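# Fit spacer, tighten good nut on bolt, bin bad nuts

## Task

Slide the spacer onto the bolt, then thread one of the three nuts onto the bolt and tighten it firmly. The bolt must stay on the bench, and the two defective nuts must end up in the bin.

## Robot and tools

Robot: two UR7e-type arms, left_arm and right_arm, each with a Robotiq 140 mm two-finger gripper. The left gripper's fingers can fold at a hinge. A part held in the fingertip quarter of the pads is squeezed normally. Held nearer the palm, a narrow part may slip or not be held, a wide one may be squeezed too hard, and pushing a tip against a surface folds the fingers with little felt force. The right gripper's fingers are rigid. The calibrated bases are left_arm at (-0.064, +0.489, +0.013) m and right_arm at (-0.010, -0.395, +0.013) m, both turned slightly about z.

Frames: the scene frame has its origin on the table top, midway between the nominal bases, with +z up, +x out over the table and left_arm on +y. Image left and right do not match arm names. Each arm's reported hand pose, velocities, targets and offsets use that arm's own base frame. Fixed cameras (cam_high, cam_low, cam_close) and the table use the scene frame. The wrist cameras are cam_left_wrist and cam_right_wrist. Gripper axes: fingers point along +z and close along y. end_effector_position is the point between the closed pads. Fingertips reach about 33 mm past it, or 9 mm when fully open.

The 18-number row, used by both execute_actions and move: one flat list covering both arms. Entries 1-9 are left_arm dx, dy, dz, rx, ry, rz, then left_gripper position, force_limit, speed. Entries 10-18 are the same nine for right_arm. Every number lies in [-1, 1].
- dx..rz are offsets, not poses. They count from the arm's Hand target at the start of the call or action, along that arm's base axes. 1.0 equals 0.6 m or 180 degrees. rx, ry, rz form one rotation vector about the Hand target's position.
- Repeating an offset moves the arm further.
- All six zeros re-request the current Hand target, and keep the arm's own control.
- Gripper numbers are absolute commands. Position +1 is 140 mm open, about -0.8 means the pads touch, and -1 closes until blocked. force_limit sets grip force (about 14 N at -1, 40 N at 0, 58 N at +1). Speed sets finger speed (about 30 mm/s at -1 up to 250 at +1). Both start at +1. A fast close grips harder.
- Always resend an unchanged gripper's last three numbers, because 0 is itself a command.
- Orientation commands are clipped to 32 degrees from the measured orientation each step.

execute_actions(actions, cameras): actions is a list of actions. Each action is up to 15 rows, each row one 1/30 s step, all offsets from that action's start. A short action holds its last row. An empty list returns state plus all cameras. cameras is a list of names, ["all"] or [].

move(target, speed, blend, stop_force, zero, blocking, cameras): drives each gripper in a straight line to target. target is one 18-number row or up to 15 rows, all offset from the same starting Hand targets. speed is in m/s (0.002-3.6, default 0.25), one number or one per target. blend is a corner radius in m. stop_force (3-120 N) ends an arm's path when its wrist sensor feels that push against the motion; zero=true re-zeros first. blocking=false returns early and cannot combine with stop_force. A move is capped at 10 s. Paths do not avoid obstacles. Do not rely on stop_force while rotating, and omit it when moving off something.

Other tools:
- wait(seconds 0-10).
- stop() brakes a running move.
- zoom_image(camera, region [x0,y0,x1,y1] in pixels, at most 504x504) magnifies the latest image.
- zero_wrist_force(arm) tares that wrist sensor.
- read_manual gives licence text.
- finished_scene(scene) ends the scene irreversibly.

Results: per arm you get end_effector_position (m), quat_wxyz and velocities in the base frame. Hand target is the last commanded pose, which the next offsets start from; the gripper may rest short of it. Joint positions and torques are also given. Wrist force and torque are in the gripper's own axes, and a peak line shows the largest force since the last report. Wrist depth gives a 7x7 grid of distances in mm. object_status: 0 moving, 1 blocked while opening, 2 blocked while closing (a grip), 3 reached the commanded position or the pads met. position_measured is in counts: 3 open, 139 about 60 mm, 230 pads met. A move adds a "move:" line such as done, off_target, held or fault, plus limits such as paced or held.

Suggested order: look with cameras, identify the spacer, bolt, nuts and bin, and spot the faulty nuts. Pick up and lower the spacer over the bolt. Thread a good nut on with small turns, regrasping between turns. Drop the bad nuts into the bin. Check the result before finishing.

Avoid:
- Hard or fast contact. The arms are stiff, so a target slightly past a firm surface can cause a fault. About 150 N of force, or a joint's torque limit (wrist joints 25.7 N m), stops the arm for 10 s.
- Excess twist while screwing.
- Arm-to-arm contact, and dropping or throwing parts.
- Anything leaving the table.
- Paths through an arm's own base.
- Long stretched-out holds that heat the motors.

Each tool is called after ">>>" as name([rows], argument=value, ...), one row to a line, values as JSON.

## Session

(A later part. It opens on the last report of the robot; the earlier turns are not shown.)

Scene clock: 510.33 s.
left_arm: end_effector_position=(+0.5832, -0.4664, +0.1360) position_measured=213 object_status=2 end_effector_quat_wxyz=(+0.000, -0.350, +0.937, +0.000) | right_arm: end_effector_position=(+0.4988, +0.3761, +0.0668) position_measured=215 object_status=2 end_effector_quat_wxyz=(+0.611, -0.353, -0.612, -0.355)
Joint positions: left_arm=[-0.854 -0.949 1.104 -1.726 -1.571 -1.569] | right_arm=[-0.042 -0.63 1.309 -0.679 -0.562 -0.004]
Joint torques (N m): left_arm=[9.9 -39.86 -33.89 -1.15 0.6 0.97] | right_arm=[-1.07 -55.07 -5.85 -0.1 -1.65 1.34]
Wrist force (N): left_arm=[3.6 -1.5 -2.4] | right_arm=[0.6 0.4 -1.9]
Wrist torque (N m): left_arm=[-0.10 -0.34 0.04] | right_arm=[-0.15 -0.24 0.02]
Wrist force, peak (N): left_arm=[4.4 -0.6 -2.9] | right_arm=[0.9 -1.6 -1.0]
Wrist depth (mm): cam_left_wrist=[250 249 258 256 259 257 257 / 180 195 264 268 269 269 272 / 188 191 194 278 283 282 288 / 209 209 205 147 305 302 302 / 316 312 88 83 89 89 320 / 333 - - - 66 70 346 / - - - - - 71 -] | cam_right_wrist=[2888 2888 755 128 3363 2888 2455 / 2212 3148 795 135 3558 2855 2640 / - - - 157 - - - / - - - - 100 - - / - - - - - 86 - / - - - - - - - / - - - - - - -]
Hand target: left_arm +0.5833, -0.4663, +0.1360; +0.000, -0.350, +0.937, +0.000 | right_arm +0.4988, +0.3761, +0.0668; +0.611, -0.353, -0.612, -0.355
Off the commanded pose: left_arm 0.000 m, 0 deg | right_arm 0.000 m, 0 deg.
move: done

>>> move([
  [0,0,0.1,0,0,0,-1,1,-1,0,0,0,0,0,0,-1,1,-1],
  [0,0.3,0.14,0,0,-0.5797,-1,1,-1,0.075,-0.13,0.025,0,0,0,-1,1,-1],
  [0.0008,0.598,0.0,0,0,0.8406,-1,1,-1,0.15,-0.26,0.05,0,0,0,-1,1,-1],
  [0.0008,0.598,-0.1667,0,0,0.8406,-1,1,-1,0.15,-0.26,0.05,0,0,0,-1,1,-1],
], speed=[0.25,0.5,0.5,0.2], blend=[0.01,0.03,0.01,0])

>>> move(target=[0,0,-0.02,0,0,0,-1,1,-1,0,0,0,0,0,0,-1,1,-1], speed=0.02, stop_force=3)

>>> move([
  [0,0,0,0,0,0,-0.5,1,-1,0,0,0,0,0,0,-1,1,-1],
  [0,0,0.15,0,0,0,-0.5,1,-1,0,0,0,0,0,0,-1,1,-1],
], speed=[0.1,0.25], blend=[0,0], cameras=["cam_left_wrist", "cam_high", "cam_right_wrist"])

Scene clock: 525.97 s.
left_arm: end_effector_position=(+0.5837, -0.1075, +0.0359) position_measured=213 object_status=2 end_effector_quat_wxyz=(+0.000, +0.994, +0.107, +0.000) | right_arm: end_effector_position=(+0.5888, +0.2201, +0.0968) position_measured=215 object_status=2 end_effector_quat_wxyz=(+0.611, -0.353, -0.612, -0.355)
Joint positions: left_arm=[-0.409 -1.211 1.786 -2.146 -1.571 2.519] | right_arm=[-0.247 -0.482 0.91 -0.428 -0.768 -0.003]
Joint torques (N m): left_arm=[-1.11 -45.93 -25.68 -3.48 0.85 1] | right_arm=[9.65 -63.56 -6.78 -0.07 2.2 -1.62]
Wrist force (N): left_arm=[0.8 -0.8 -1.8] | right_arm=[0.6 -1.5 -3.1]
Wrist torque (N m): left_arm=[-0.15 -0.38 0.03] | right_arm=[-0.06 -0.22 -0.09]
Wrist force, peak (N): left_arm=[3.7 -1.6 -2.8] | right_arm=[0.5 -1.9 -3.7]
Wrist depth (mm): cam_left_wrist=[164 164 124 160 146 123 165 / 171 173 137 168 165 126 174 / 184 182 152 177 174 169 170 / 193 193 133 174 176 172 195 / 205 203 88 83 89 89 206 / 215 - - - 66 70 217 / - - - - - 71 -] | cam_right_wrist=[- 3031 955 3069 543 2759 3318 / 1980 - 974 - 3897 2994 2612 / - - 835 155 - - - / 470 - - - 100 - - / - - - - - 86 - / - - - - - - - / - - - - - - -]
Hand target: left_arm +0.5838, -0.1075, +0.0360; +0.000, +0.994, +0.107, +0.000 | right_arm +0.5888, +0.2201, +0.0968; +0.611, -0.353, -0.612, -0.355
Off the commanded pose: left_arm 0.000 m, 0 deg | right_arm 0.000 m, 0 deg.
move: done

Scene clock: 527.50 s.
left_arm: end_effector_position=(+0.5838, -0.1076, +0.0285) position_measured=213 object_status=2 end_effector_quat_wxyz=(+0.000, +0.994, +0.107, +0.000) | right_arm: end_effector_position=(+0.5888, +0.2201, +0.0968) position_measured=215 object_status=2 end_effector_quat_wxyz=(+0.611, -0.353, -0.612, -0.355)
Joint positions: left_arm=[-0.409 -1.201 1.794 -2.164 -1.571 2.519] | right_arm=[-0.247 -0.482 0.91 -0.428 -0.768 -0.003]
Joint torques (N m): left_arm=[3.95 -47.96 -28.13 -2.19 0.67 0.64] | right_arm=[9.42 -62.69 -7.41 -0.02 2.06 -1.63]
Wrist force (N): left_arm=[2.4 -0.4 -5.7] | right_arm=[0.4 -1.6 -3.0]
Wrist torque (N m): left_arm=[-0.17 -0.40 0.03] | right_arm=[-0.08 -0.20 -0.09]
Wrist force, peak (N): left_arm=[-4.7 -3.1 -26.0] | right_arm=[0.6 -1.8 -3.3]
Wrist depth (mm): cam_left_wrist=[157 156 122 153 146 121 158 / 165 164 136 161 160 107 166 / 175 175 134 171 168 126 164 / 185 185 132 171 177 129 186 / 196 194 88 89 89 108 199 / 206 - - - 66 70 209 / - - - - - 71 -] | cam_right_wrist=[2431 3273 2505 963 528 2640 2531 / 2407 - 974 5580 597 2994 2790 / - - - 155 597 - - / - - - - 100 - - / - - - - - 86 - / - - - - - - - / - - - - - - -]
Hand target: left_arm +0.5838, -0.1076, +0.0285; +0.000, +0.994, +0.107, +0.000 (not the last commanded pose) | right_arm +0.5888, +0.2201, +0.0968; +0.611, -0.353, -0.612, -0.355
Off the commanded pose: left_arm 0.005 m, 0 deg | right_arm 0.000 m, 0 deg.
move: contact (left_arm)

Scene clock: 529.13 s.
left_arm: end_effector_position=(+0.5838, -0.1075, +0.1185) position_measured=192 object_status=3 end_effector_quat_wxyz=(+0.000, +0.994, +0.107, +0.000) | right_arm: end_effector_position=(+0.5888, +0.2201, +0.0968) position_measured=215 object_status=2 end_effector_quat_wxyz=(+0.611, -0.353, -0.612, -0.355)
Joint positions: left_arm=[-0.409 -1.301 1.673 -1.943 -1.571 2.519] | right_arm=[-0.247 -0.482 0.91 -0.428 -0.768 -0.003]
Joint torques (N m): left_arm=[-2.74 -28.81 -21 -2.19 -1.25 -1.06] | right_arm=[9.13 -62.93 -7.85 -0.13 2.1 -1.62]
Wrist force (N): left_arm=[1.0 -0.8 -2.2] | right_arm=[0.7 -1.8 -3.1]
Wrist torque (N m): left_arm=[-0.13 -0.42 0.03] | right_arm=[-0.11 -0.22 -0.08]
Wrist force, peak (N): left_arm=[2.4 -0.3 -6.4] | right_arm=[0.4 -1.8 -3.3]
Wrist depth (mm): cam_left_wrist=[238 241 235 211 230 242 239 / 251 252 247 248 246 253 253 / 267 264 262 260 261 263 267 / 280 281 - 268 239 284 283 / 299 - 88 258 89 84 302 / 316 - - 319 - 68 - / - - - 342 - 69 -] | cam_right_wrist=[2407 3069 3069 3897 3720 2888 2384 / 2154 - 982 3960 - 2923 2759 / - - - 154 - - - / - - - - 100 482 - / - 342 - - - 86 329 / - - - - - - - / - - - - - - -]
Hand target: left_arm +0.5838, -0.1076, +0.1185; +0.000, +0.994, +0.107, +0.000 | right_arm +0.5888, +0.2201, +0.0968; +0.611, -0.353, -0.612, -0.355
Off the commanded pose: left_arm 0.000 m, 0 deg | right_arm 0.000 m, 0 deg.
move: done
camera_calibration:
cam_left_wrist: T_world_to_cam=[[0.225432, -0.974248, -0.00464448, -0.223576], [-0.920287, -0.214506, 0.327199, 0.483783], [-0.319769, -0.0694869, -0.944944, 0.435765], [0, 0, 0, 1]] pos_world=[0.634965, -0.0837646, 0.252441]
cam_right_wrist: T_world_to_cam=[[0.857385, 0.514045, -0.0254805, -0.607499], [0.161091, -0.315048, -0.935304, 0.0657851], [-0.488816, 0.797811, -0.352926, 0.288903], [0, 0, 0, 1]] pos_world=[0.651484, 0.102518, 0.148011]
Images, in order (width x height): cam_high 896x504, cam_left_wrist 896x504, cam_right_wrist 896x504.

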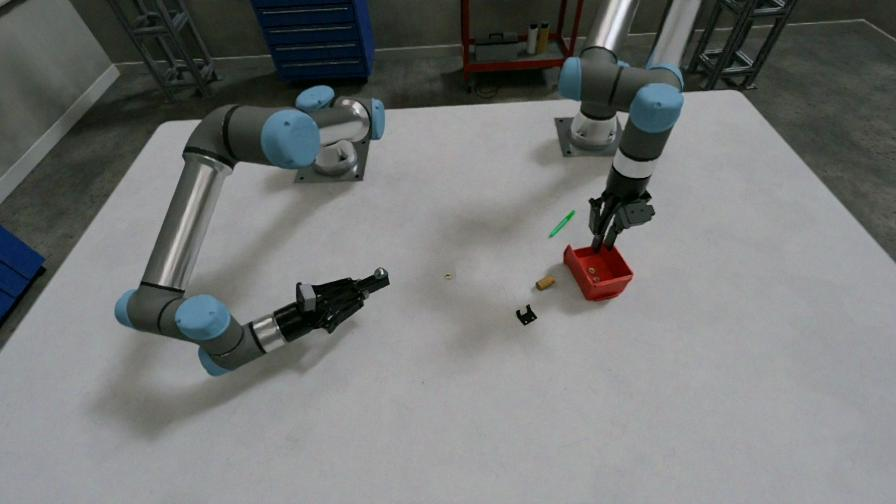

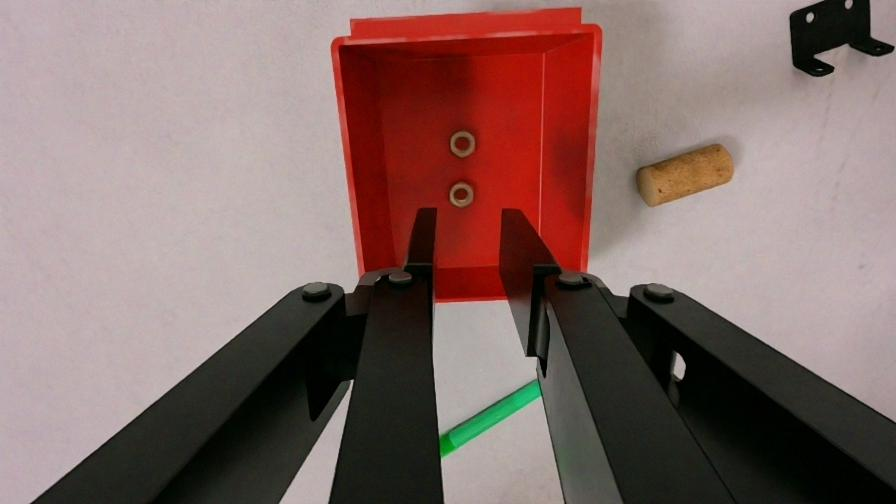

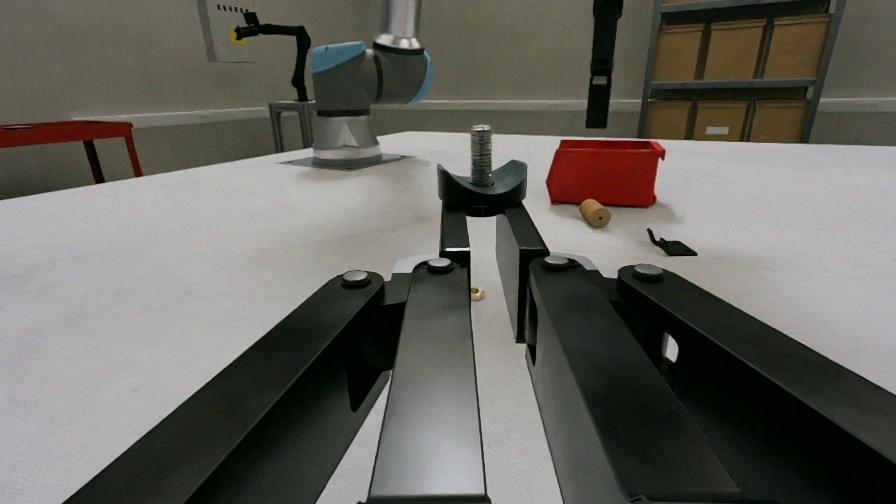

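>>> move([
  [0.0054,-0.154,0.12,0,0,0.5954,-0.42,1,-1,0,0,0,0,0,0,-1,1,-1],
  [0.0108,-0.308,0.12,0,0,-0.8089,-0.42,1,-1,0,0,0,0,0,0,-1,1,-1],
  [0.0161,-0.462,0.08,0,0,-0.2133,-0.42,1,-1,0,0,0,0,0,0,-1,1,-1],
  [0.0215,-0.6158,0.0025,0,0,0.3817,-0.42,1,-1,0,0,0,0,0,0,-1,1,-1],
], speed=[1.2,1.2,1.0,0.6], blend=[0.03,0.03,0.03,0], cameras=["cam_left_wrist"])

>>> zoom_image(camera="cam_left_wrist", region=[400, 140, 520, 240])

Scene clock: 537.70 s.
left_arm: end_effector_position=(+0.5966, -0.4771, +0.1199) position_measured=182 object_status=3 end_effector_quat_wxyz=(+0.000, +0.761, +0.649, +0.000) | right_arm: end_effector_position=(+0.5888, +0.2201, +0.0968) position_measured=215 object_status=2 end_effector_quat_wxyz=(+0.611, -0.353, -0.612, -0.355)
Joint positions: left_arm=[-0.85 -0.896 1.058 -1.733 -1.571 -5.405] | right_arm=[-0.247 -0.482 0.91 -0.428 -0.768 -0.003]
Joint torques (N m): left_arm=[7.58 -66.45 -13.04 -2.82 -0.38 -1.22] | right_arm=[9.12 -61.98 -6.17 -0.18 2.15 -1.69]
Wrist force (N): left_arm=[0.9 -0.8 -2.0] | right_arm=[0.2 -1.8 -3.1]
Wrist torque (N m): left_arm=[-0.14 -0.38 -0.16] | right_arm=[-0.12 -0.15 -0.09]
Wrist force, peak (N): left_arm=[1.0 -0.8 -3.7] | right_arm=[0.4 -1.7 -3.4]
Wrist depth (mm): cam_left_wrist=[241 241 241 242 240 241 241 / 253 252 255 254 254 255 255 / 265 267 268 268 267 268 270 / 285 283 281 279 276 283 285 / 301 293 88 291 89 84 302 / - - - 323 - 67 - / - - - 346 - - -] | cam_right_wrist=[- 3836 2728 303 3836 2958 2063 / 2431 4464 982 318 3558 2923 2822 / - - - 157 615 - - / - - - - 100 - - / - - - - - 86 - / - - - - - - - / - - - - - - -]
Hand target: left_arm +0.5967, -0.4770, +0.1200; +0.000, +0.761, +0.649, +0.000 | right_arm +0.5888, +0.2201, +0.0968; +0.611, -0.353, -0.612, -0.355
Off the commanded pose: left_arm 0.000 m, 0 deg | right_arm 0.000 m, 0 deg.
move: done
camera_calibration:
cam_left_wrist: T_world_to_cam=[[0.989552, -0.1441, -0.0047044, -0.646355], [-0.134642, -0.935289, 0.327269, -0.396868], [-0.0515594, -0.323217, -0.944919, 0.134508], [0, 0, 0, 1]] pos_world=[0.593102, -0.42085, 0.253941]
Images, in order (width x height): cam_left_wrist 896x504.

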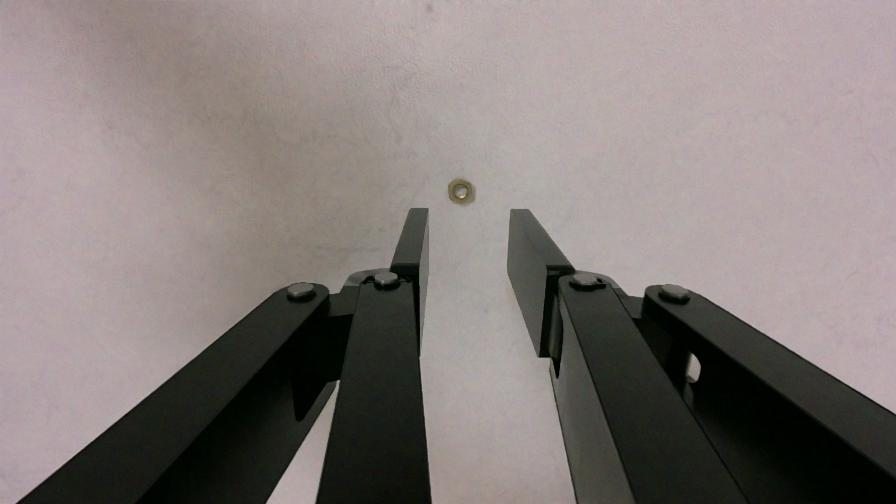

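Scaled by 4.200 from the camera's 896x504 image, which has a finer 1280x720 frame.

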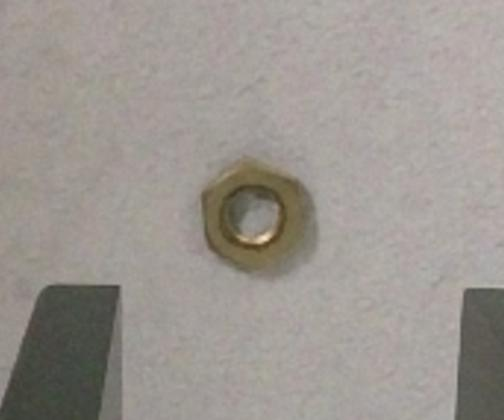

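>>> move([
  [-0.0004,0.00165,-0.12,0,0,0.0333,-0.42,1,-1,0,0,0,0,0,0,-1,1,-1],
  [-0.0004,0.00165,-0.1608,0,0,0.0333,-0.42,1,-1,0,0,0,0,0,0,-1,1,-1],
], speed=[0.2,0.06], blend=[0.004,0], cameras=["cam_left_wrist"])

>>> zoom_image(camera="cam_left_wrist", region=[440, 215, 500, 275])

Scene clock: 542.33 s.
left_arm: end_effector_position=(+0.5964, -0.4759, +0.0232) position_measured=182 object_status=3 end_effector_quat_wxyz=(+0.000, +0.726, +0.688, +0.000) | right_arm: end_effector_position=(+0.5888, +0.2201, +0.0968) position_measured=215 object_status=2 end_effector_quat_wxyz=(+0.611, -0.353, -0.612, -0.355)
Joint positions: left_arm=[-0.849 -0.832 1.203 -1.942 -1.571 -5.509] | right_arm=[-0.247 -0.482 0.91 -0.428 -0.768 -0.003]
Joint torques (N m): left_arm=[-3.62 -69.19 -30.83 -1.45 1.11 -1.04] | right_arm=[8.63 -61.22 -7.29 0.04 2.31 -1.6]
Wrist force (N): left_arm=[0.9 -0.7 -2.3] | right_arm=[0.6 -1.6 -3.1]
Wrist torque (N m): left_arm=[-0.13 -0.39 -0.16] | right_arm=[-0.08 -0.19 -0.09]
Wrist force, peak (N): left_arm=[1.0 -0.8 -5.0] | right_arm=[0.5 -1.7 -3.4]
Wrist depth (mm): cam_left_wrist=[153 152 153 152 153 154 153 / 160 160 160 161 160 161 161 / 169 169 169 169 170 169 169 / 179 179 180 177 175 179 179 / 190 187 88 190 89 89 191 / - - - 203 - 67 - / - - - 217 - - -] | cam_right_wrist=[- 2994 3363 287 3188 2855 2855 / 2407 3318 970 310 279 2923 2384 / 3148 - - 157 284 - - / - - - - 101 - 477 / - - - - - 86 - / - - - - - - - / - - - - - - -]
Hand target: left_arm +0.5964, -0.4760, +0.0235; +0.000, +0.726, +0.688, +0.000 | right_arm +0.5888, +0.2201, +0.0968; +0.611, -0.353, -0.612, -0.355
Off the commanded pose: left_arm 0.000 m, 0 deg | right_arm 0.000 m, 0 deg.
move: done
camera_calibration:
cam_left_wrist: T_world_to_cam=[[0.999201, -0.0396623, -0.00502047, -0.602389], [-0.0358399, -0.944309, 0.327101, -0.427374], [-0.0177145, -0.32666, -0.944976, 0.0216642], [0, 0, 0, 1]] pos_world=[0.586974, -0.420388, 0.157242]
Images, in order (width x height): cam_left_wrist 896x504.

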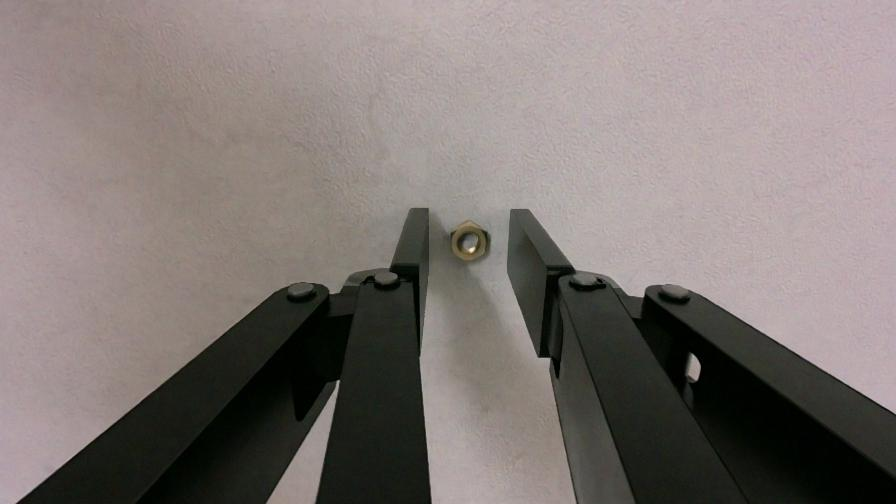

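Scaled by 8.400 from the camera's 896x504 image, which has a finer 1280x720 frame.

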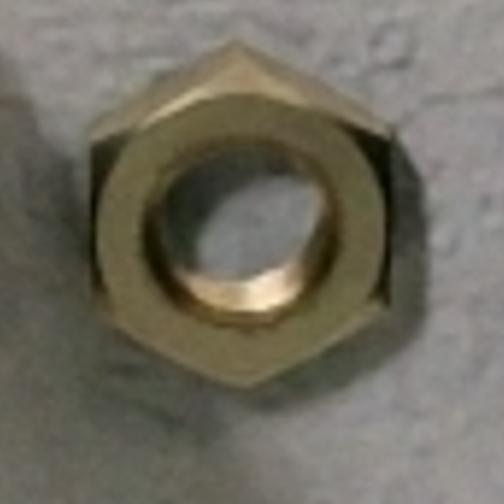

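>>> move([
  [0,0,0,0,0,0,-1,1,-1,0,0,0,0,0,0,-1,1,-1],
  [0,0,0.08,0,0,0,-1,1,-1,0,0,0,0,0,0,-1,1,-1],
], speed=[0.1,0.15], blend=[0,0], cameras=["cam_left_wrist"])

>>> zoom_image(camera="cam_left_wrist", region=[440, 215, 500, 275])

Scene clock: 556.13 s.
left_arm: end_effector_position=(+0.5965, -0.4761, +0.0716) position_measured=213 object_status=2 end_effector_quat_wxyz=(+0.000, +0.726, +0.688, +0.000) | right_arm: end_effector_position=(+0.5888, +0.2201, +0.0968) position_measured=215 object_status=2 end_effector_quat_wxyz=(+0.611, -0.353, -0.612, -0.355)
Joint positions: left_arm=[-0.849 -0.871 1.142 -1.842 -1.571 -5.509] | right_arm=[-0.247 -0.482 0.91 -0.428 -0.768 -0.003]
Joint torques (N m): left_arm=[-7.37 -43.06 -14.65 -3.64 0.33 -0.92] | right_arm=[8.66 -62.21 -8.2 0.23 2.09 -1.79]
Wrist force (N): left_arm=[1.0 -0.7 -1.8] | right_arm=[0.6 -1.7 -3.3]
Wrist torque (N m): left_arm=[-0.12 -0.41 -0.16] | right_arm=[-0.10 -0.21 -0.09]
Wrist force, peak (N): left_arm=[1.5 -1.8 -6.6] | right_arm=[0.3 -1.8 -3.4]
Wrist depth (mm): cam_left_wrist=[196 197 197 197 197 198 198 / 207 207 207 208 208 208 208 / 218 218 217 218 218 219 219 / 230 230 230 171 232 232 232 / 245 241 88 89 89 239 246 / 256 - - - 66 70 258 / - - - - - 71 -] | cam_right_wrist=[- 3069 4092 286 - 2994 2958 / 1766 - 974 310 - 2958 2958 / - - - 156 - - - / - - - - 100 - - / - - - - - 86 - / - - - - - - - / - - - - - - -]
Hand target: left_arm +0.5964, -0.4760, +0.0715; +0.000, +0.726, +0.688, +0.000 | right_arm +0.5888, +0.2201, +0.0968; +0.611, -0.353, -0.612, -0.355
Off the commanded pose: left_arm 0.000 m, 0 deg | right_arm 0.000 m, 0 deg.
move: done
camera_calibration:
cam_left_wrist: T_world_to_cam=[[0.999202, -0.0396909, -0.00446551, -0.602276], [-0.0360415, -0.944173, 0.327472, -0.443199], [-0.0172138, -0.327049, -0.944851, 0.0668828], [0, 0, 0, 1]] pos_world=[0.586973, -0.420488, 0.20564]
Images, in order (width x height): cam_left_wrist 896x504.

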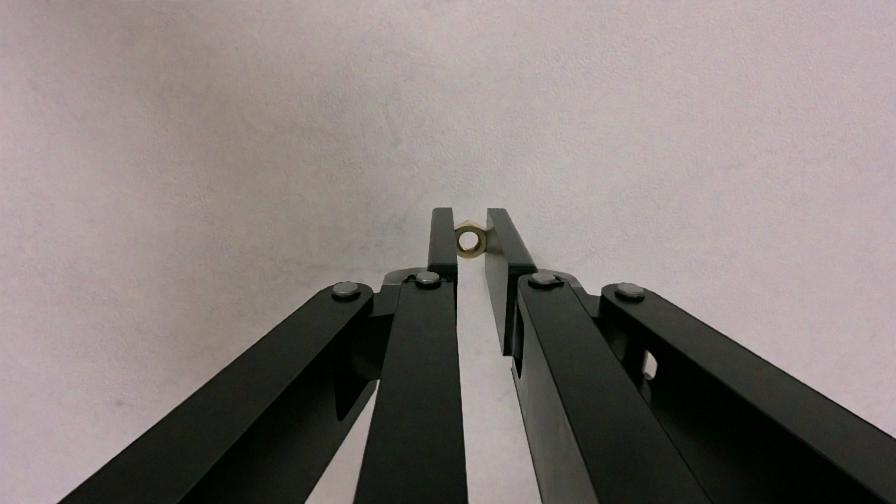

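Scaled by 8.400 from the camera's 896x504 image, which has a finer 1280x720 frame.

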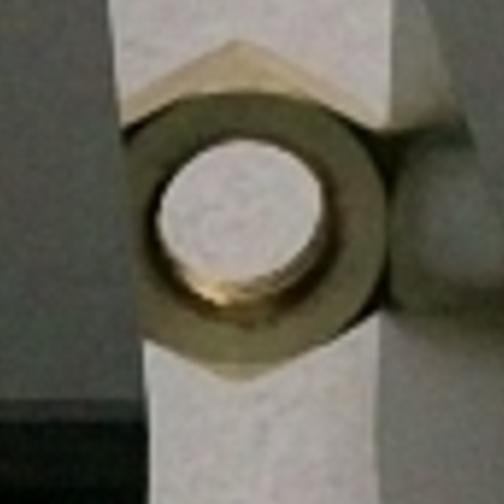

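>>> move([
  [0,0,0.2,0,0,0,-1,1,-1,0,0,0,0,0,0,-1,1,-1],
  [-0.0218,0.0166,0.2,0,0,0,-1,1,-1,-0.15,0.26,-0.05,0,0,0,-1,1,-1],
  [-0.0218,0.0166,0.1167,0,0,0,-1,1,-1,-0.15,0.26,-0.05,0,0,0,-1,1,-1],
], speed=[0.3,0.2,0.15], blend=[0.01,0,0], cameras=["cam_right_wrist", "cam_left_wrist", "cam_close"])

>>> zoom_image(camera="cam_right_wrist", region=[452, 95, 512, 140])

>>> zoom_image(camera="cam_left_wrist", region=[450, 225, 490, 265])

Scene clock: 562.70 s.
left_arm: end_effector_position=(+0.5833, -0.4661, +0.1414) position_measured=213 object_status=2 end_effector_quat_wxyz=(+0.000, +0.726, +0.688, +0.000) | right_arm: end_effector_position=(+0.4988, +0.3761, +0.0669) position_measured=215 object_status=2 end_effector_quat_wxyz=(+0.611, -0.353, -0.612, -0.355)
Joint positions: left_arm=[-0.854 -0.951 1.094 -1.714 -1.571 -5.513] | right_arm=[-0.042 -0.63 1.309 -0.679 -0.562 -0.004]
Joint torques (N m): left_arm=[4.17 -63.99 -28.28 -2.9 0.52 0.58] | right_arm=[8.13 -42.29 -25.61 0.42 0.98 -1.67]
Wrist force (N): left_arm=[0.8 -0.7 -1.6] | right_arm=[0.6 -1.9 -3.3]
Wrist torque (N m): left_arm=[-0.13 -0.36 0.03] | right_arm=[-0.12 -0.22 -0.19]
Wrist force, peak (N): left_arm=[0.9 -0.6 -5.3] | right_arm=[0.9 -1.7 -5.5]
Wrist depth (mm): cam_left_wrist=[260 258 261 261 261 260 260 / 273 275 274 276 284 276 277 / 293 289 289 287 289 287 292 / 305 307 307 147 299 314 308 / 322 320 88 83 89 96 327 / 347 - - - 66 70 343 / - - - - - 71 -] | cam_right_wrist=[1980 3960 755 136 - 2728 2407 / 2407 - 789 - 3507 2407 2612 / 669 - 765 154 - - - / - - - - 101 - - / - - - - - 86 266 / - - - - - - - / - - - - - - -]
Hand target: left_arm +0.5833, -0.4661, +0.1415; +0.000, +0.726, +0.688, +0.000 | right_arm +0.4988, +0.3761, +0.0668; +0.611, -0.353, -0.612, -0.355
Off the commanded pose: left_arm 0.000 m, 0 deg | right_arm 0.000 m, 0 deg.
move: done
camera_calibration:
cam_left_wrist: T_world_to_cam=[[0.999199, -0.0397267, -0.00488833, -0.588375], [-0.0359424, -0.944276, 0.327187, -0.457108], [-0.017614, -0.326749, -0.944947, 0.13626], [0, 0, 0, 1]] pos_world=[0.573874, -0.410488, 0.275442]
cam_right_wrist: T_world_to_cam=[[0.857385, 0.514045, -0.0254805, -0.61129], [0.161091, -0.315048, -0.935304, 0.101372], [-0.488816, 0.797811, -0.352926, 0.109863], [0, 0, 0, 1]] pos_world=[0.561484, 0.258518, 0.118011]
Images, in order (width x height): cam_close 896x504, cam_left_wrist 896x504, cam_right_wrist 896x504.

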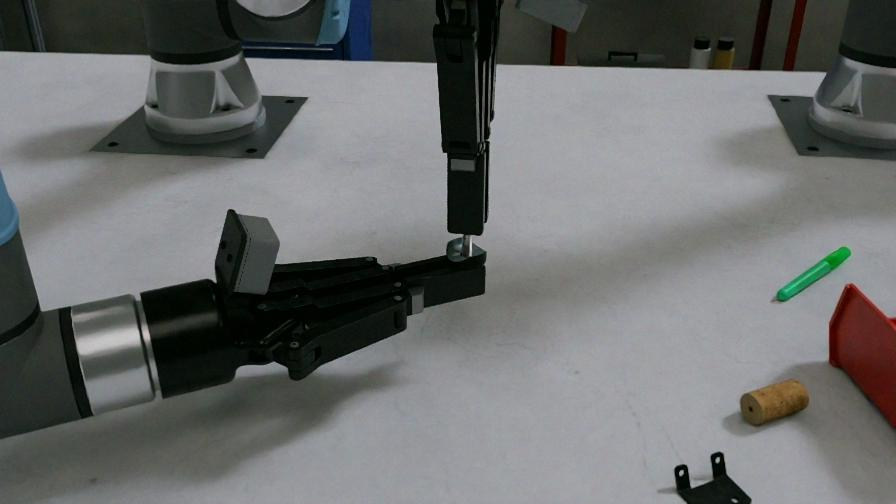

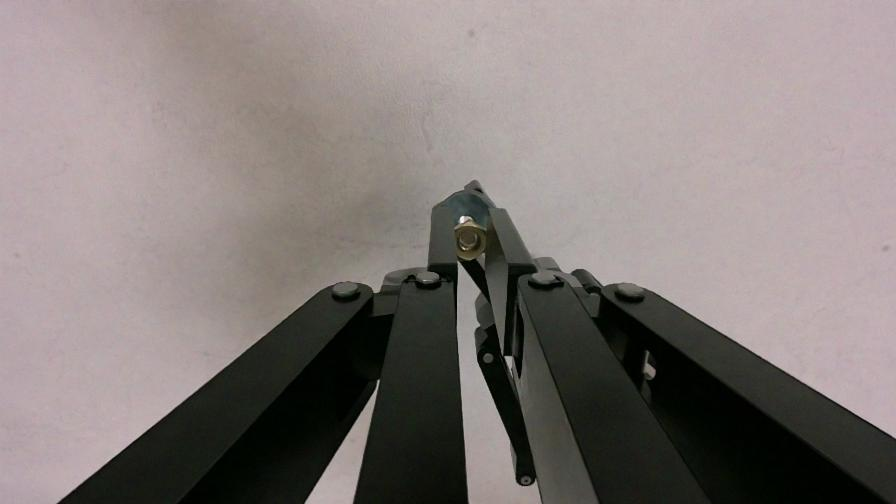

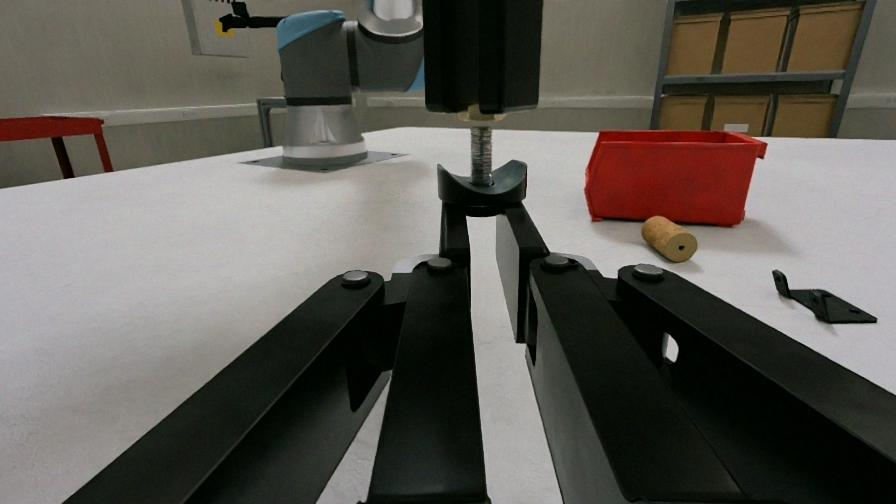

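Scaled by 8.400 from the camera's 896x504 image, which has a finer 1280x720 frame.

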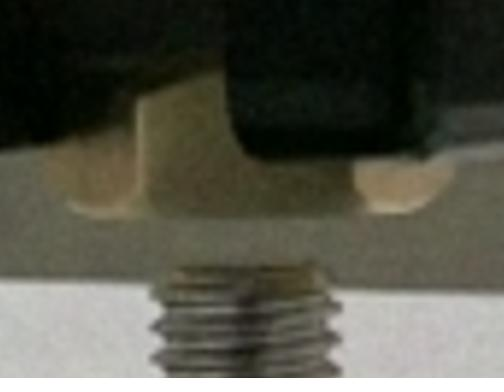

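Scaled by 12.600 from the camera's 896x504 image, which has a finer 1280x720 frame.

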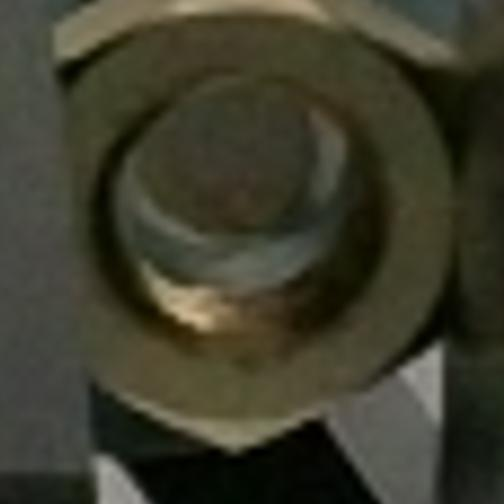

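>>> move(target=[-0.00058,0.00025,-0.0012,0,0,0,-1,1,-1,0,0,0,0,0,0,-1,1,-1], speed=0.03)

>>> move(target=[0,0,-0.007,0,0,0,-1,1,-1,0,0,0,0,0,0,-1,1,-1], speed=0.008, stop_force=3, cameras=["cam_right_wrist", "cam_left_wrist"])

>>> zoom_image(camera="cam_right_wrist", region=[452, 95, 512, 140])

>>> zoom_image(camera="cam_left_wrist", region=[450, 225, 490, 265])

Scene clock: 568.67 s.
left_arm: end_effector_position=(+0.5830, -0.4659, +0.1408) position_measured=213 object_status=2 end_effector_quat_wxyz=(+0.000, +0.726, +0.688, +0.000) | right_arm: end_effector_position=(+0.4988, +0.3761, +0.0668) position_measured=215 object_status=2 end_effector_quat_wxyz=(+0.611, -0.353, -0.612, -0.355)
Joint positions: left_arm=[-0.854 -0.952 1.097 -1.716 -1.571 -5.513] | right_arm=[-0.042 -0.63 1.309 -0.679 -0.562 -0.004]
Joint torques (N m): left_arm=[-8.19 -64.2 -16.95 -3.65 0.61 -1.74] | right_arm=[8.5 -42.91 -27.87 0.09 2.1 -1.73]
Wrist force (N): left_arm=[0.9 -0.9 -1.8] | right_arm=[0.7 -1.8 -3.3]
Wrist torque (N m): left_arm=[-0.17 -0.37 0.03] | right_arm=[-0.10 -0.22 -0.19]
Wrist force, peak (N): left_arm=[0.9 -0.9 -2.0] | right_arm=[0.9 -2.1 -3.4]
Wrist depth (mm): cam_left_wrist=[260 261 260 261 260 260 262 / 272 273 273 274 275 276 272 / 292 289 289 287 284 290 290 / 304 305 305 147 304 310 307 / 325 320 88 83 89 96 326 / 340 - - - 66 70 341 / - - - - - 71 -] | cam_right_wrist=[1918 2698 749 136 3108 2759 2480 / 1903 - 810 152 - 2923 2361 / - - - 157 423 395 - / - 407 - - 100 372 - / - - - - - 86 - / 216 - - - - - - / - - - - - - -]
Hand target: left_arm +0.5830, -0.4659, +0.1408; +0.000, +0.726, +0.688, +0.000 | right_arm +0.4988, +0.3761, +0.0668; +0.611, -0.353, -0.612, -0.355
Off the commanded pose: left_arm 0.000 m, 0 deg | right_arm 0.000 m, 0 deg.
move: done

Scene clock: 570.23 s.
left_arm: end_effector_position=(+0.5830, -0.4659, +0.1385) position_measured=213 object_status=2 end_effector_quat_wxyz=(+0.000, +0.726, +0.688, +0.000) | right_arm: end_effector_position=(+0.4988, +0.3761, +0.0668) position_measured=215 object_status=2 end_effector_quat_wxyz=(+0.611, -0.353, -0.612, -0.355)
Joint positions: left_arm=[-0.854 -0.951 1.102 -1.722 -1.571 -5.513] | right_arm=[-0.042 -0.63 1.309 -0.679 -0.562 -0.004]
Joint torques (N m): left_arm=[-7.85 -61.31 -32.18 -1.12 0.56 -1.55] | right_arm=[7.38 -57.99 -28.19 3.57 1.99 -1.62]
Wrist force (N): left_arm=[0.7 -0.2 -5.1] | right_arm=[-2.3 -2.1 -2.8]
Wrist torque (N m): left_arm=[-0.18 -0.38 0.03] | right_arm=[-0.07 -0.22 -0.20]
Wrist force, peak (N): left_arm=[0.7 0.0 -8.1] | right_arm=[-6.9 -2.5 -2.9]
Wrist depth (mm): cam_left_wrist=[258 262 259 258 258 258 259 / 271 271 271 270 271 272 269 / 286 284 286 283 287 286 283 / 302 302 300 147 299 305 303 / 320 316 88 83 89 84 315 / 334 - - - 66 70 345 / - - - - - 71 -] | cam_right_wrist=[- 2728 762 136 - 2958 2480 / 1918 - 810 - 3363 2822 2669 / - 746 877 155 458 - - / - - - 109 101 - - / - - - - - 86 - / - - - - - - - / - - - - - - -]
Hand target: left_arm +0.5830, -0.4659, +0.1385; +0.000, +0.726, +0.688, +0.000 (not the last commanded pose) | right_arm +0.4988, +0.3761, +0.0668; +0.611, -0.353, -0.612, -0.355
Off the commanded pose: left_arm 0.002 m, 0 deg | right_arm 0.000 m, 0 deg.
move: contact (left_arm)
camera_calibration:
cam_left_wrist: T_world_to_cam=[[0.999204, -0.0396261, -0.00459391, -0.588123], [-0.0359382, -0.944176, 0.327475, -0.455988], [-0.017314, -0.32705, -0.944849, 0.133161], [0, 0, 0, 1]] pos_world=[0.573573, -0.410288, 0.27244]
cam_right_wrist: T_world_to_cam=[[0.857385, 0.514045, -0.0254805, -0.611293], [0.161091, -0.315048, -0.935304, 0.101278], [-0.488816, 0.797811, -0.352926, 0.109828], [0, 0, 0, 1]] pos_world=[0.561484, 0.258518, 0.117911]
Images, in order (width x height): cam_left_wrist 896x504, cam_right_wrist 896x504.

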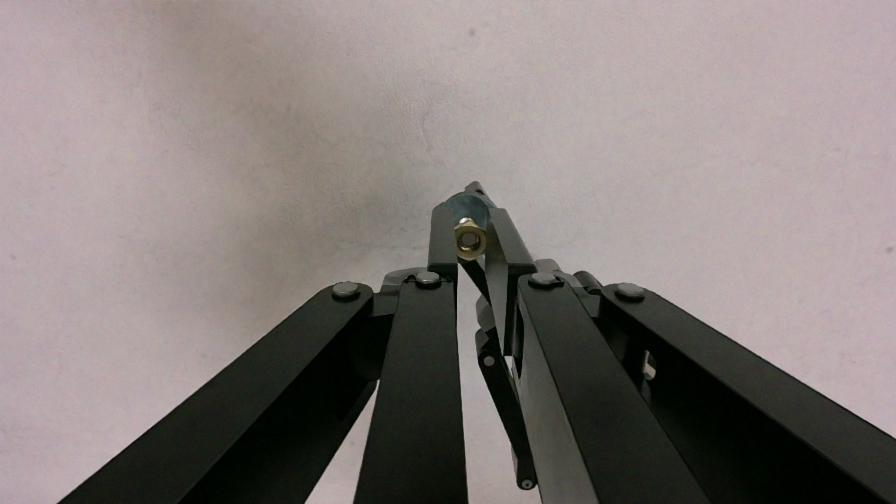

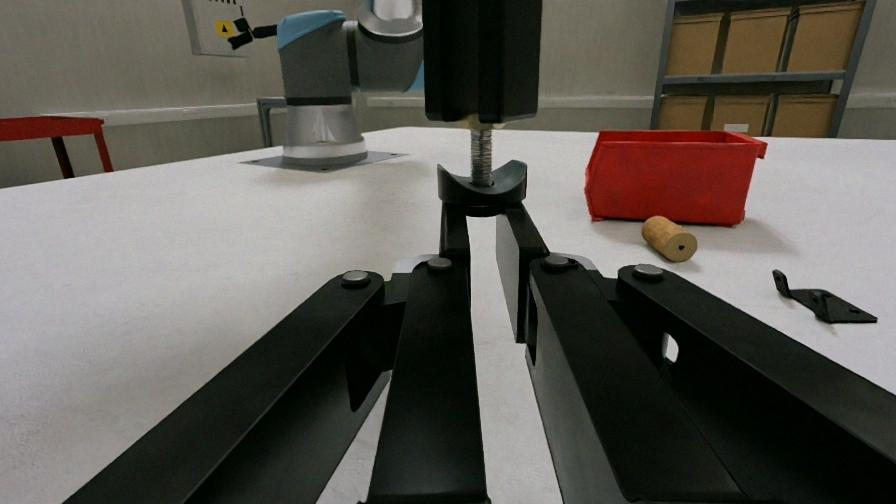

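Scaled by 8.400 from the camera's 896x504 image, which has a finer 1280x720 frame.

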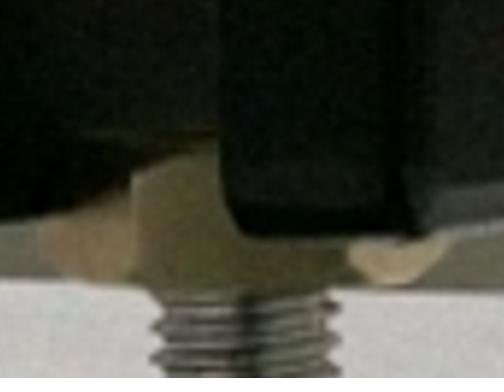

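Scaled by 12.600 from the camera's 896x504 image, which has a finer 1280x720 frame.

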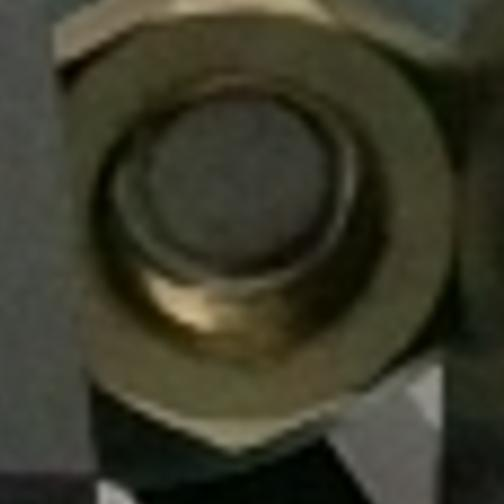

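>>> move(target=[0,0,-0.0003,0,0,-0.6111,-1,1,-1,0,0,0,0,0,0,-1,1,-1], speed=0.6)

>>> move(target=[0,0,-0.0003,0,0,-0.6111,-1,1,-1,0,0,0,0,0,0,-1,1,-1], speed=0.6)

>>> move(target=[0,0,-0.0003,0,0,-0.6111,-1,1,-1,0,0,0,0,0,0,-1,1,-1], speed=0.6)

Scene clock: 575.37 s.
left_arm: end_effector_position=(+0.5830, -0.4659, +0.1383) position_measured=213 object_status=2 end_effector_quat_wxyz=(+0.000, +0.980, -0.199, +0.000) | right_arm: end_effector_position=(+0.4988, +0.3761, +0.0669) position_measured=215 object_status=2 end_effector_quat_wxyz=(+0.611, -0.353, -0.612, -0.355)
Joint positions: left_arm=[-0.854 -0.951 1.102 -1.722 -1.571 -3.594] | right_arm=[-0.042 -0.63 1.309 -0.679 -0.562 -0.004]
Joint torques (N m): left_arm=[4.98 -37.72 -28.8 0.11 -0.57 0.86] | right_arm=[6.99 -49.58 -27.77 2.07 1.89 -1.43]
Wrist force (N): left_arm=[4.2 -0.5 -7.2] | right_arm=[-5.3 -3.1 -0.6]
Wrist torque (N m): left_arm=[-0.21 -0.34 0.02] | right_arm=[-0.05 -0.34 -0.23]
Wrist force, peak (N): left_arm=[4.4 -0.2 -7.8] | right_arm=[-6.7 -3.3 -0.4]
Wrist depth (mm): cam_left_wrist=[254 257 258 258 179 187 259 / 270 267 271 271 187 271 272 / 285 289 285 281 287 288 288 / 299 300 303 131 301 301 305 / 315 322 88 83 89 89 321 / 293 - - - 66 70 341 / - - - - - 71 -] | cam_right_wrist=[- - 765 129 139 2455 2557 / 2173 - 777 147 146 2698 2480 / 644 - 760 157 - 394 - / 431 - - - 100 - 378 / - - - - - 86 - / - - - - - - - / - - - - - - -]
Hand target: left_arm +0.5830, -0.4659, +0.1383; +0.000, +0.980, -0.200, +0.000 | right_arm +0.4988, +0.3761, +0.0668; +0.611, -0.353, -0.612, -0.355
Off the commanded pose: left_arm 0.000 m, 0 deg | right_arm 0.000 m, 0 deg.
move: done

Scene clock: 577.60 s.
left_arm: end_effector_position=(+0.5830, -0.4660, +0.1381) position_measured=213 object_status=2 end_effector_quat_wxyz=(+0.000, -0.399, +0.917, +0.000) | right_arm: end_effector_position=(+0.4988, +0.3761, +0.0668) position_measured=215 object_status=2 end_effector_quat_wxyz=(+0.611, -0.353, -0.612, -0.355)
Joint positions: left_arm=[-0.854 -0.951 1.102 -1.722 -1.571 -1.674] | right_arm=[-0.042 -0.63 1.309 -0.679 -0.562 -0.004]
Joint torques (N m): left_arm=[9.66 -37.21 -31.17 -0.05 0.19 0.89] | right_arm=[2.41 -44.52 -28.24 1.59 1.56 -1.61]
Wrist force (N): left_arm=[3.2 -3.2 -6.0] | right_arm=[-3.6 -0.4 -0.5]
Wrist torque (N m): left_arm=[-0.08 -0.30 0.03] | right_arm=[-0.15 -0.29 -0.14]
Wrist force, peak (N): left_arm=[4.6 -0.7 -8.0] | right_arm=[-6.0 -3.4 -0.3]
Wrist depth (mm): cam_left_wrist=[178 182 258 262 259 262 263 / 179 186 265 271 272 272 272 / 196 203 199 280 288 286 285 / 304 209 221 131 301 304 305 / 320 318 88 83 89 314 325 / 336 - - - 66 70 - / - - - - - 71 -] | cam_right_wrist=[- 3148 751 128 - 2790 2640 / 2384 2958 782 136 3558 2557 2669 / - - - 148 - - - / - - - - 100 - - / - - - - - 86 - / - - - - - - - / - - - - - - -]
Hand target: left_arm +0.5830, -0.4659, +0.1381; +0.000, -0.399, +0.917, +0.000 | right_arm +0.4988, +0.3761, +0.0668; +0.611, -0.353, -0.612, -0.355
Off the commanded pose: left_arm 0.000 m, 0 deg | right_arm 0.000 m, 0 deg.
move: done

Scene clock: 579.83 s.
left_arm: end_effector_position=(+0.5830, -0.4660, +0.1379) position_measured=213 object_status=2 end_effector_quat_wxyz=(+0.000, +0.523, +0.853, +0.000) | right_arm: end_effector_position=(+0.4988, +0.3761, +0.0668) position_measured=215 object_status=2 end_effector_quat_wxyz=(+0.611, -0.353, -0.612, -0.355)
Joint positions: left_arm=[-0.854 -0.951 1.103 -1.723 -1.571 0.246] | right_arm=[-0.042 -0.63 1.309 -0.679 -0.562 -0.004]
Joint torques (N m): left_arm=[8.91 -38.03 -32.02 -1.26 -0.24 0.88] | right_arm=[-0.65 -44.44 -27.52 0.98 -0.03 -1.48]
Wrist force (N): left_arm=[0.4 -1.5 -3.7] | right_arm=[-2.2 -1.0 -2.6]
Wrist torque (N m): left_arm=[-0.12 -0.41 0.03] | right_arm=[-0.11 -0.24 -0.17]
Wrist force, peak (N): left_arm=[3.4 -4.0 -5.9] | right_arm=[-4.4 -0.2 -0.3]
Wrist depth (mm): cam_left_wrist=[256 258 254 259 257 258 258 / 274 270 272 272 271 271 271 / 285 285 286 282 287 288 282 / 302 303 303 131 300 304 303 / 319 - 93 83 89 313 318 / 335 - - - 66 70 - / - - - - - 71 -] | cam_right_wrist=[- 2759 753 - 3230 2888 2431 / 1918 - 792 - 2612 2505 2759 / - - 724 154 - - - / - - 359 - 111 - - / - - - - - 86 - / - - - - - - - / - - - - - - -]
Hand target: left_arm +0.5830, -0.4659, +0.1379; +0.000, +0.523, +0.853, +0.000 | right_arm +0.4988, +0.3761, +0.0668; +0.611, -0.353, -0.612, -0.355
Off the commanded pose: left_arm 0.000 m, 0 deg | right_arm 0.000 m, 0 deg.
move: done

>>> move([
  [0.00017,-0.00017,0,0,0,0,-0.5,1,-1,0,0,0,0,0,0,-1,1,-1],
  [0.00017,-0.00017,0,0,0,0.6667,-0.5,1,-1,0,0,0,0,0,0,-1,1,-1],
  [0.00017,-0.00017,0,0,0,-0.6667,-0.5,1,-1,0,0,0,0,0,0,-1,1,-1],
  [0.00017,-0.00017,0,0,0,0,-0.5,1,-1,0,0,0,0,0,0,-1,1,-1],
  [0.00017,-0.00017,0,0,0,0,-1,1,-1,0,0,0,0,0,0,-1,1,-1],
], speed=1.4, blend=[0,0.02,0.02,0,0], cameras=["cam_left_wrist", "cam_right_wrist"])

>>> zoom_image(camera="cam_left_wrist", region=[440, 215, 500, 275])

>>> zoom_image(camera="cam_right_wrist", region=[430, 80, 535, 220])

Scene clock: 597.30 s.
left_arm: end_effector_position=(+0.5831, -0.4661, +0.1379) position_measured=213 object_status=0 end_effector_quat_wxyz=(+0.000, +0.523, +0.853, +0.000) | right_arm: end_effector_position=(+0.4988, +0.3761, +0.0668) position_measured=215 object_status=2 end_effector_quat_wxyz=(+0.611, -0.353, -0.612, -0.355)
Joint positions: left_arm=[-0.854 -0.951 1.102 -1.723 -1.571 -6.037] | right_arm=[-0.042 -0.63 1.309 -0.679 -0.562 -0.004]
Joint torques (N m): left_arm=[0.34 -61.89 -17.05 -2.3 -0.9 -1.14] | right_arm=[-7.46 -45.16 -26.94 0.31 -2.47 -1.33]
Wrist force (N): left_arm=[1.0 -1.5 -5.2] | right_arm=[-3.5 -1.1 -3.2]
Wrist torque (N m): left_arm=[-0.13 -0.35 -0.16] | right_arm=[-0.09 -0.22 -0.16]
Wrist force, peak (N): left_arm=[1.0 -1.6 -5.8] | right_arm=[-3.7 -1.0 -3.3]
Wrist depth (mm): cam_left_wrist=[257 256 257 257 258 258 258 / 269 273 271 271 271 273 272 / 288 282 286 281 287 286 287 / 301 314 305 130 300 305 304 / 320 320 88 83 89 89 323 / 337 - - - 66 70 340 / - - - - - 71 -] | cam_right_wrist=[- 3363 751 765 3410 2669 2531 / 2098 3148 789 - 3410 2888 2728 / - - - 155 720 397 - / - - - - 100 - - / 255 - - - - 86 - / 214 - - - - - - / - - - - - - -]
Hand target: left_arm +0.5831, -0.4660, +0.1379; +0.000, +0.523, +0.853, +0.000 | right_arm +0.4988, +0.3761, +0.0668; +0.611, -0.353, -0.612, -0.355
Off the commanded pose: left_arm 0.000 m, 0 deg | right_arm 0.000 m, 0 deg.
move: done
camera_calibration:
cam_left_wrist: T_world_to_cam=[[0.885122, 0.465337, -0.00462698, -0.286331], [0.441027, -0.835627, 0.327447, -0.683469], [0.148507, -0.291871, -0.944858, 0.0523518], [0, 0, 0, 1]] pos_world=[0.547092, -0.422605, 0.27194]
cam_right_wrist: T_world_to_cam=[[0.857385, 0.514045, -0.0254805, -0.61129], [0.161091, -0.315048, -0.935304, 0.101372], [-0.488816, 0.797811, -0.352926, 0.109863], [0, 0, 0, 1]] pos_world=[0.561484, 0.258518, 0.118011]
Images, in order (width x height): cam_left_wrist 896x504, cam_right_wrist 896x504.

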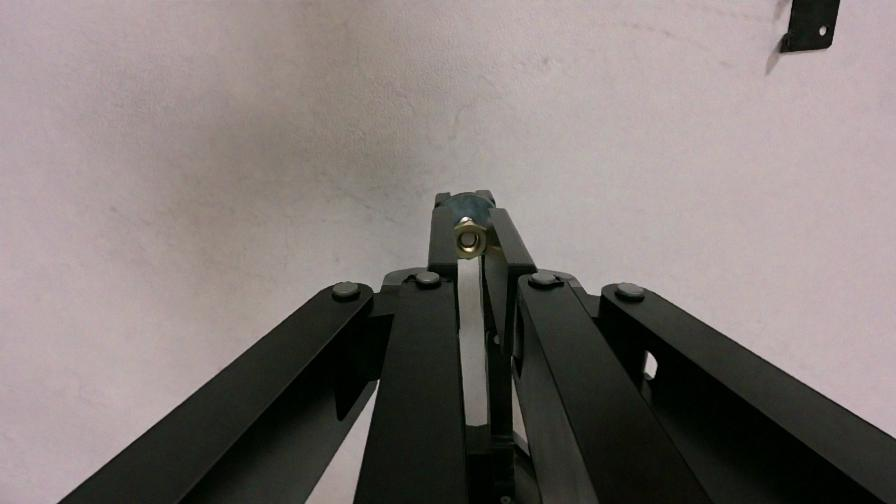

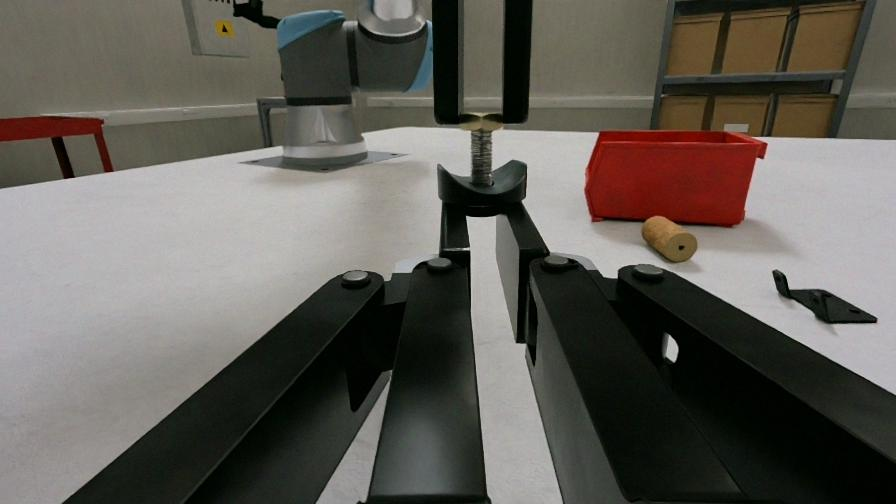

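Scaled by 8.400 from the camera's 896x504 image, which has a finer 1280x720 frame.

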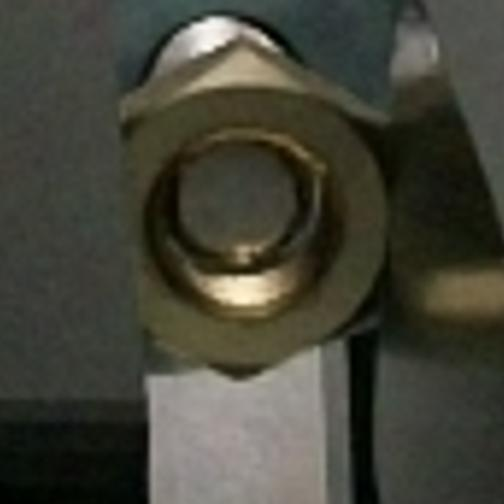

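Scaled by 3.600 from the camera's 896x504 image, which has a finer 1280x720 frame.

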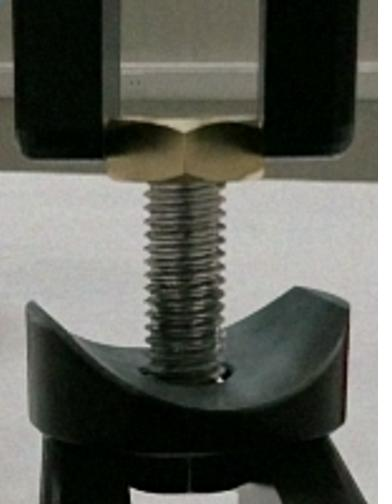

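>>> move([
  [0,0,-0.00064,0,0,-0.6111,-1,1,-1,0,0,0,0,0,0,-1,1,-1],
  [0,0,-0.00127,0,0,0.7778,-1,1,-1,0,0,0,0,0,0,-1,1,-1],
  [0,0,-0.00191,0,0,0.1667,-1,1,-1,0,0,0,0,0,0,-1,1,-1],
  [0,0,-0.00255,0,0,-0.4444,-1,1,-1,0,0,0,0,0,0,-1,1,-1],
  [0,0,-0.00318,0,0,0.9444,-1,1,-1,0,0,0,0,0,0,-1,1,-1],
  [0,0,-0.00382,0,0,0.3333,-1,1,-1,0,0,0,0,0,0,-1,1,-1],
], speed=1.0, blend=[0.0003,0.0003,0.0003,0.0003,0.0003,0])

Scene clock: 607.53 s.
left_arm: end_effector_position=(+0.5831, -0.4661, +0.1356) position_measured=213 object_status=2 end_effector_quat_wxyz=(+0.000, +0.026, +1.000, +0.000) | right_arm: end_effector_position=(+0.4988, +0.3761, +0.0668) position_measured=215 object_status=2 end_effector_quat_wxyz=(+0.611, -0.353, -0.612, -0.355)
Joint positions: left_arm=[-0.854 -0.949 1.106 -1.728 -1.571 5.482] | right_arm=[-0.042 -0.63 1.309 -0.679 -0.562 -0.004]
Joint torques (N m): left_arm=[9.18 -38.21 -31.02 -0.94 0.51 0.82] | right_arm=[-5.12 -45.53 -26.91 0.75 -0.73 -1.11]
Wrist force (N): left_arm=[3.0 -3.2 -6.8] | right_arm=[-4.8 1.1 -2.2]
Wrist torque (N m): left_arm=[-0.07 -0.34 0.03] | right_arm=[-0.16 -0.27 -0.10]
Wrist force, peak (N): left_arm=[2.8 -3.9 -8.5] | right_arm=[-6.9 1.1 -3.0]
Wrist depth (mm): cam_left_wrist=[255 254 255 254 257 256 257 / 268 268 269 269 270 269 267 / 281 284 283 280 285 283 285 / 306 294 208 147 297 301 300 / 317 224 88 83 89 84 322 / 329 - - - 66 70 337 / - - - - - 71 -] | cam_right_wrist=[- - 753 131 - 2759 2480 / 2505 2384 797 136 3610 2728 2531 / - - - - 631 408 - / - - - - 100 - - / - - - - - 86 - / - - - - - - - / - - - - - - -]
Hand target: left_arm +0.5831, -0.4660, +0.1356; +0.000, +0.026, +1.000, +0.000 | right_arm +0.4988, +0.3761, +0.0668; +0.611, -0.353, -0.612, -0.355
Off the commanded pose: left_arm 0.000 m, 0 deg | right_arm 0.000 m, 0 deg.
move: done


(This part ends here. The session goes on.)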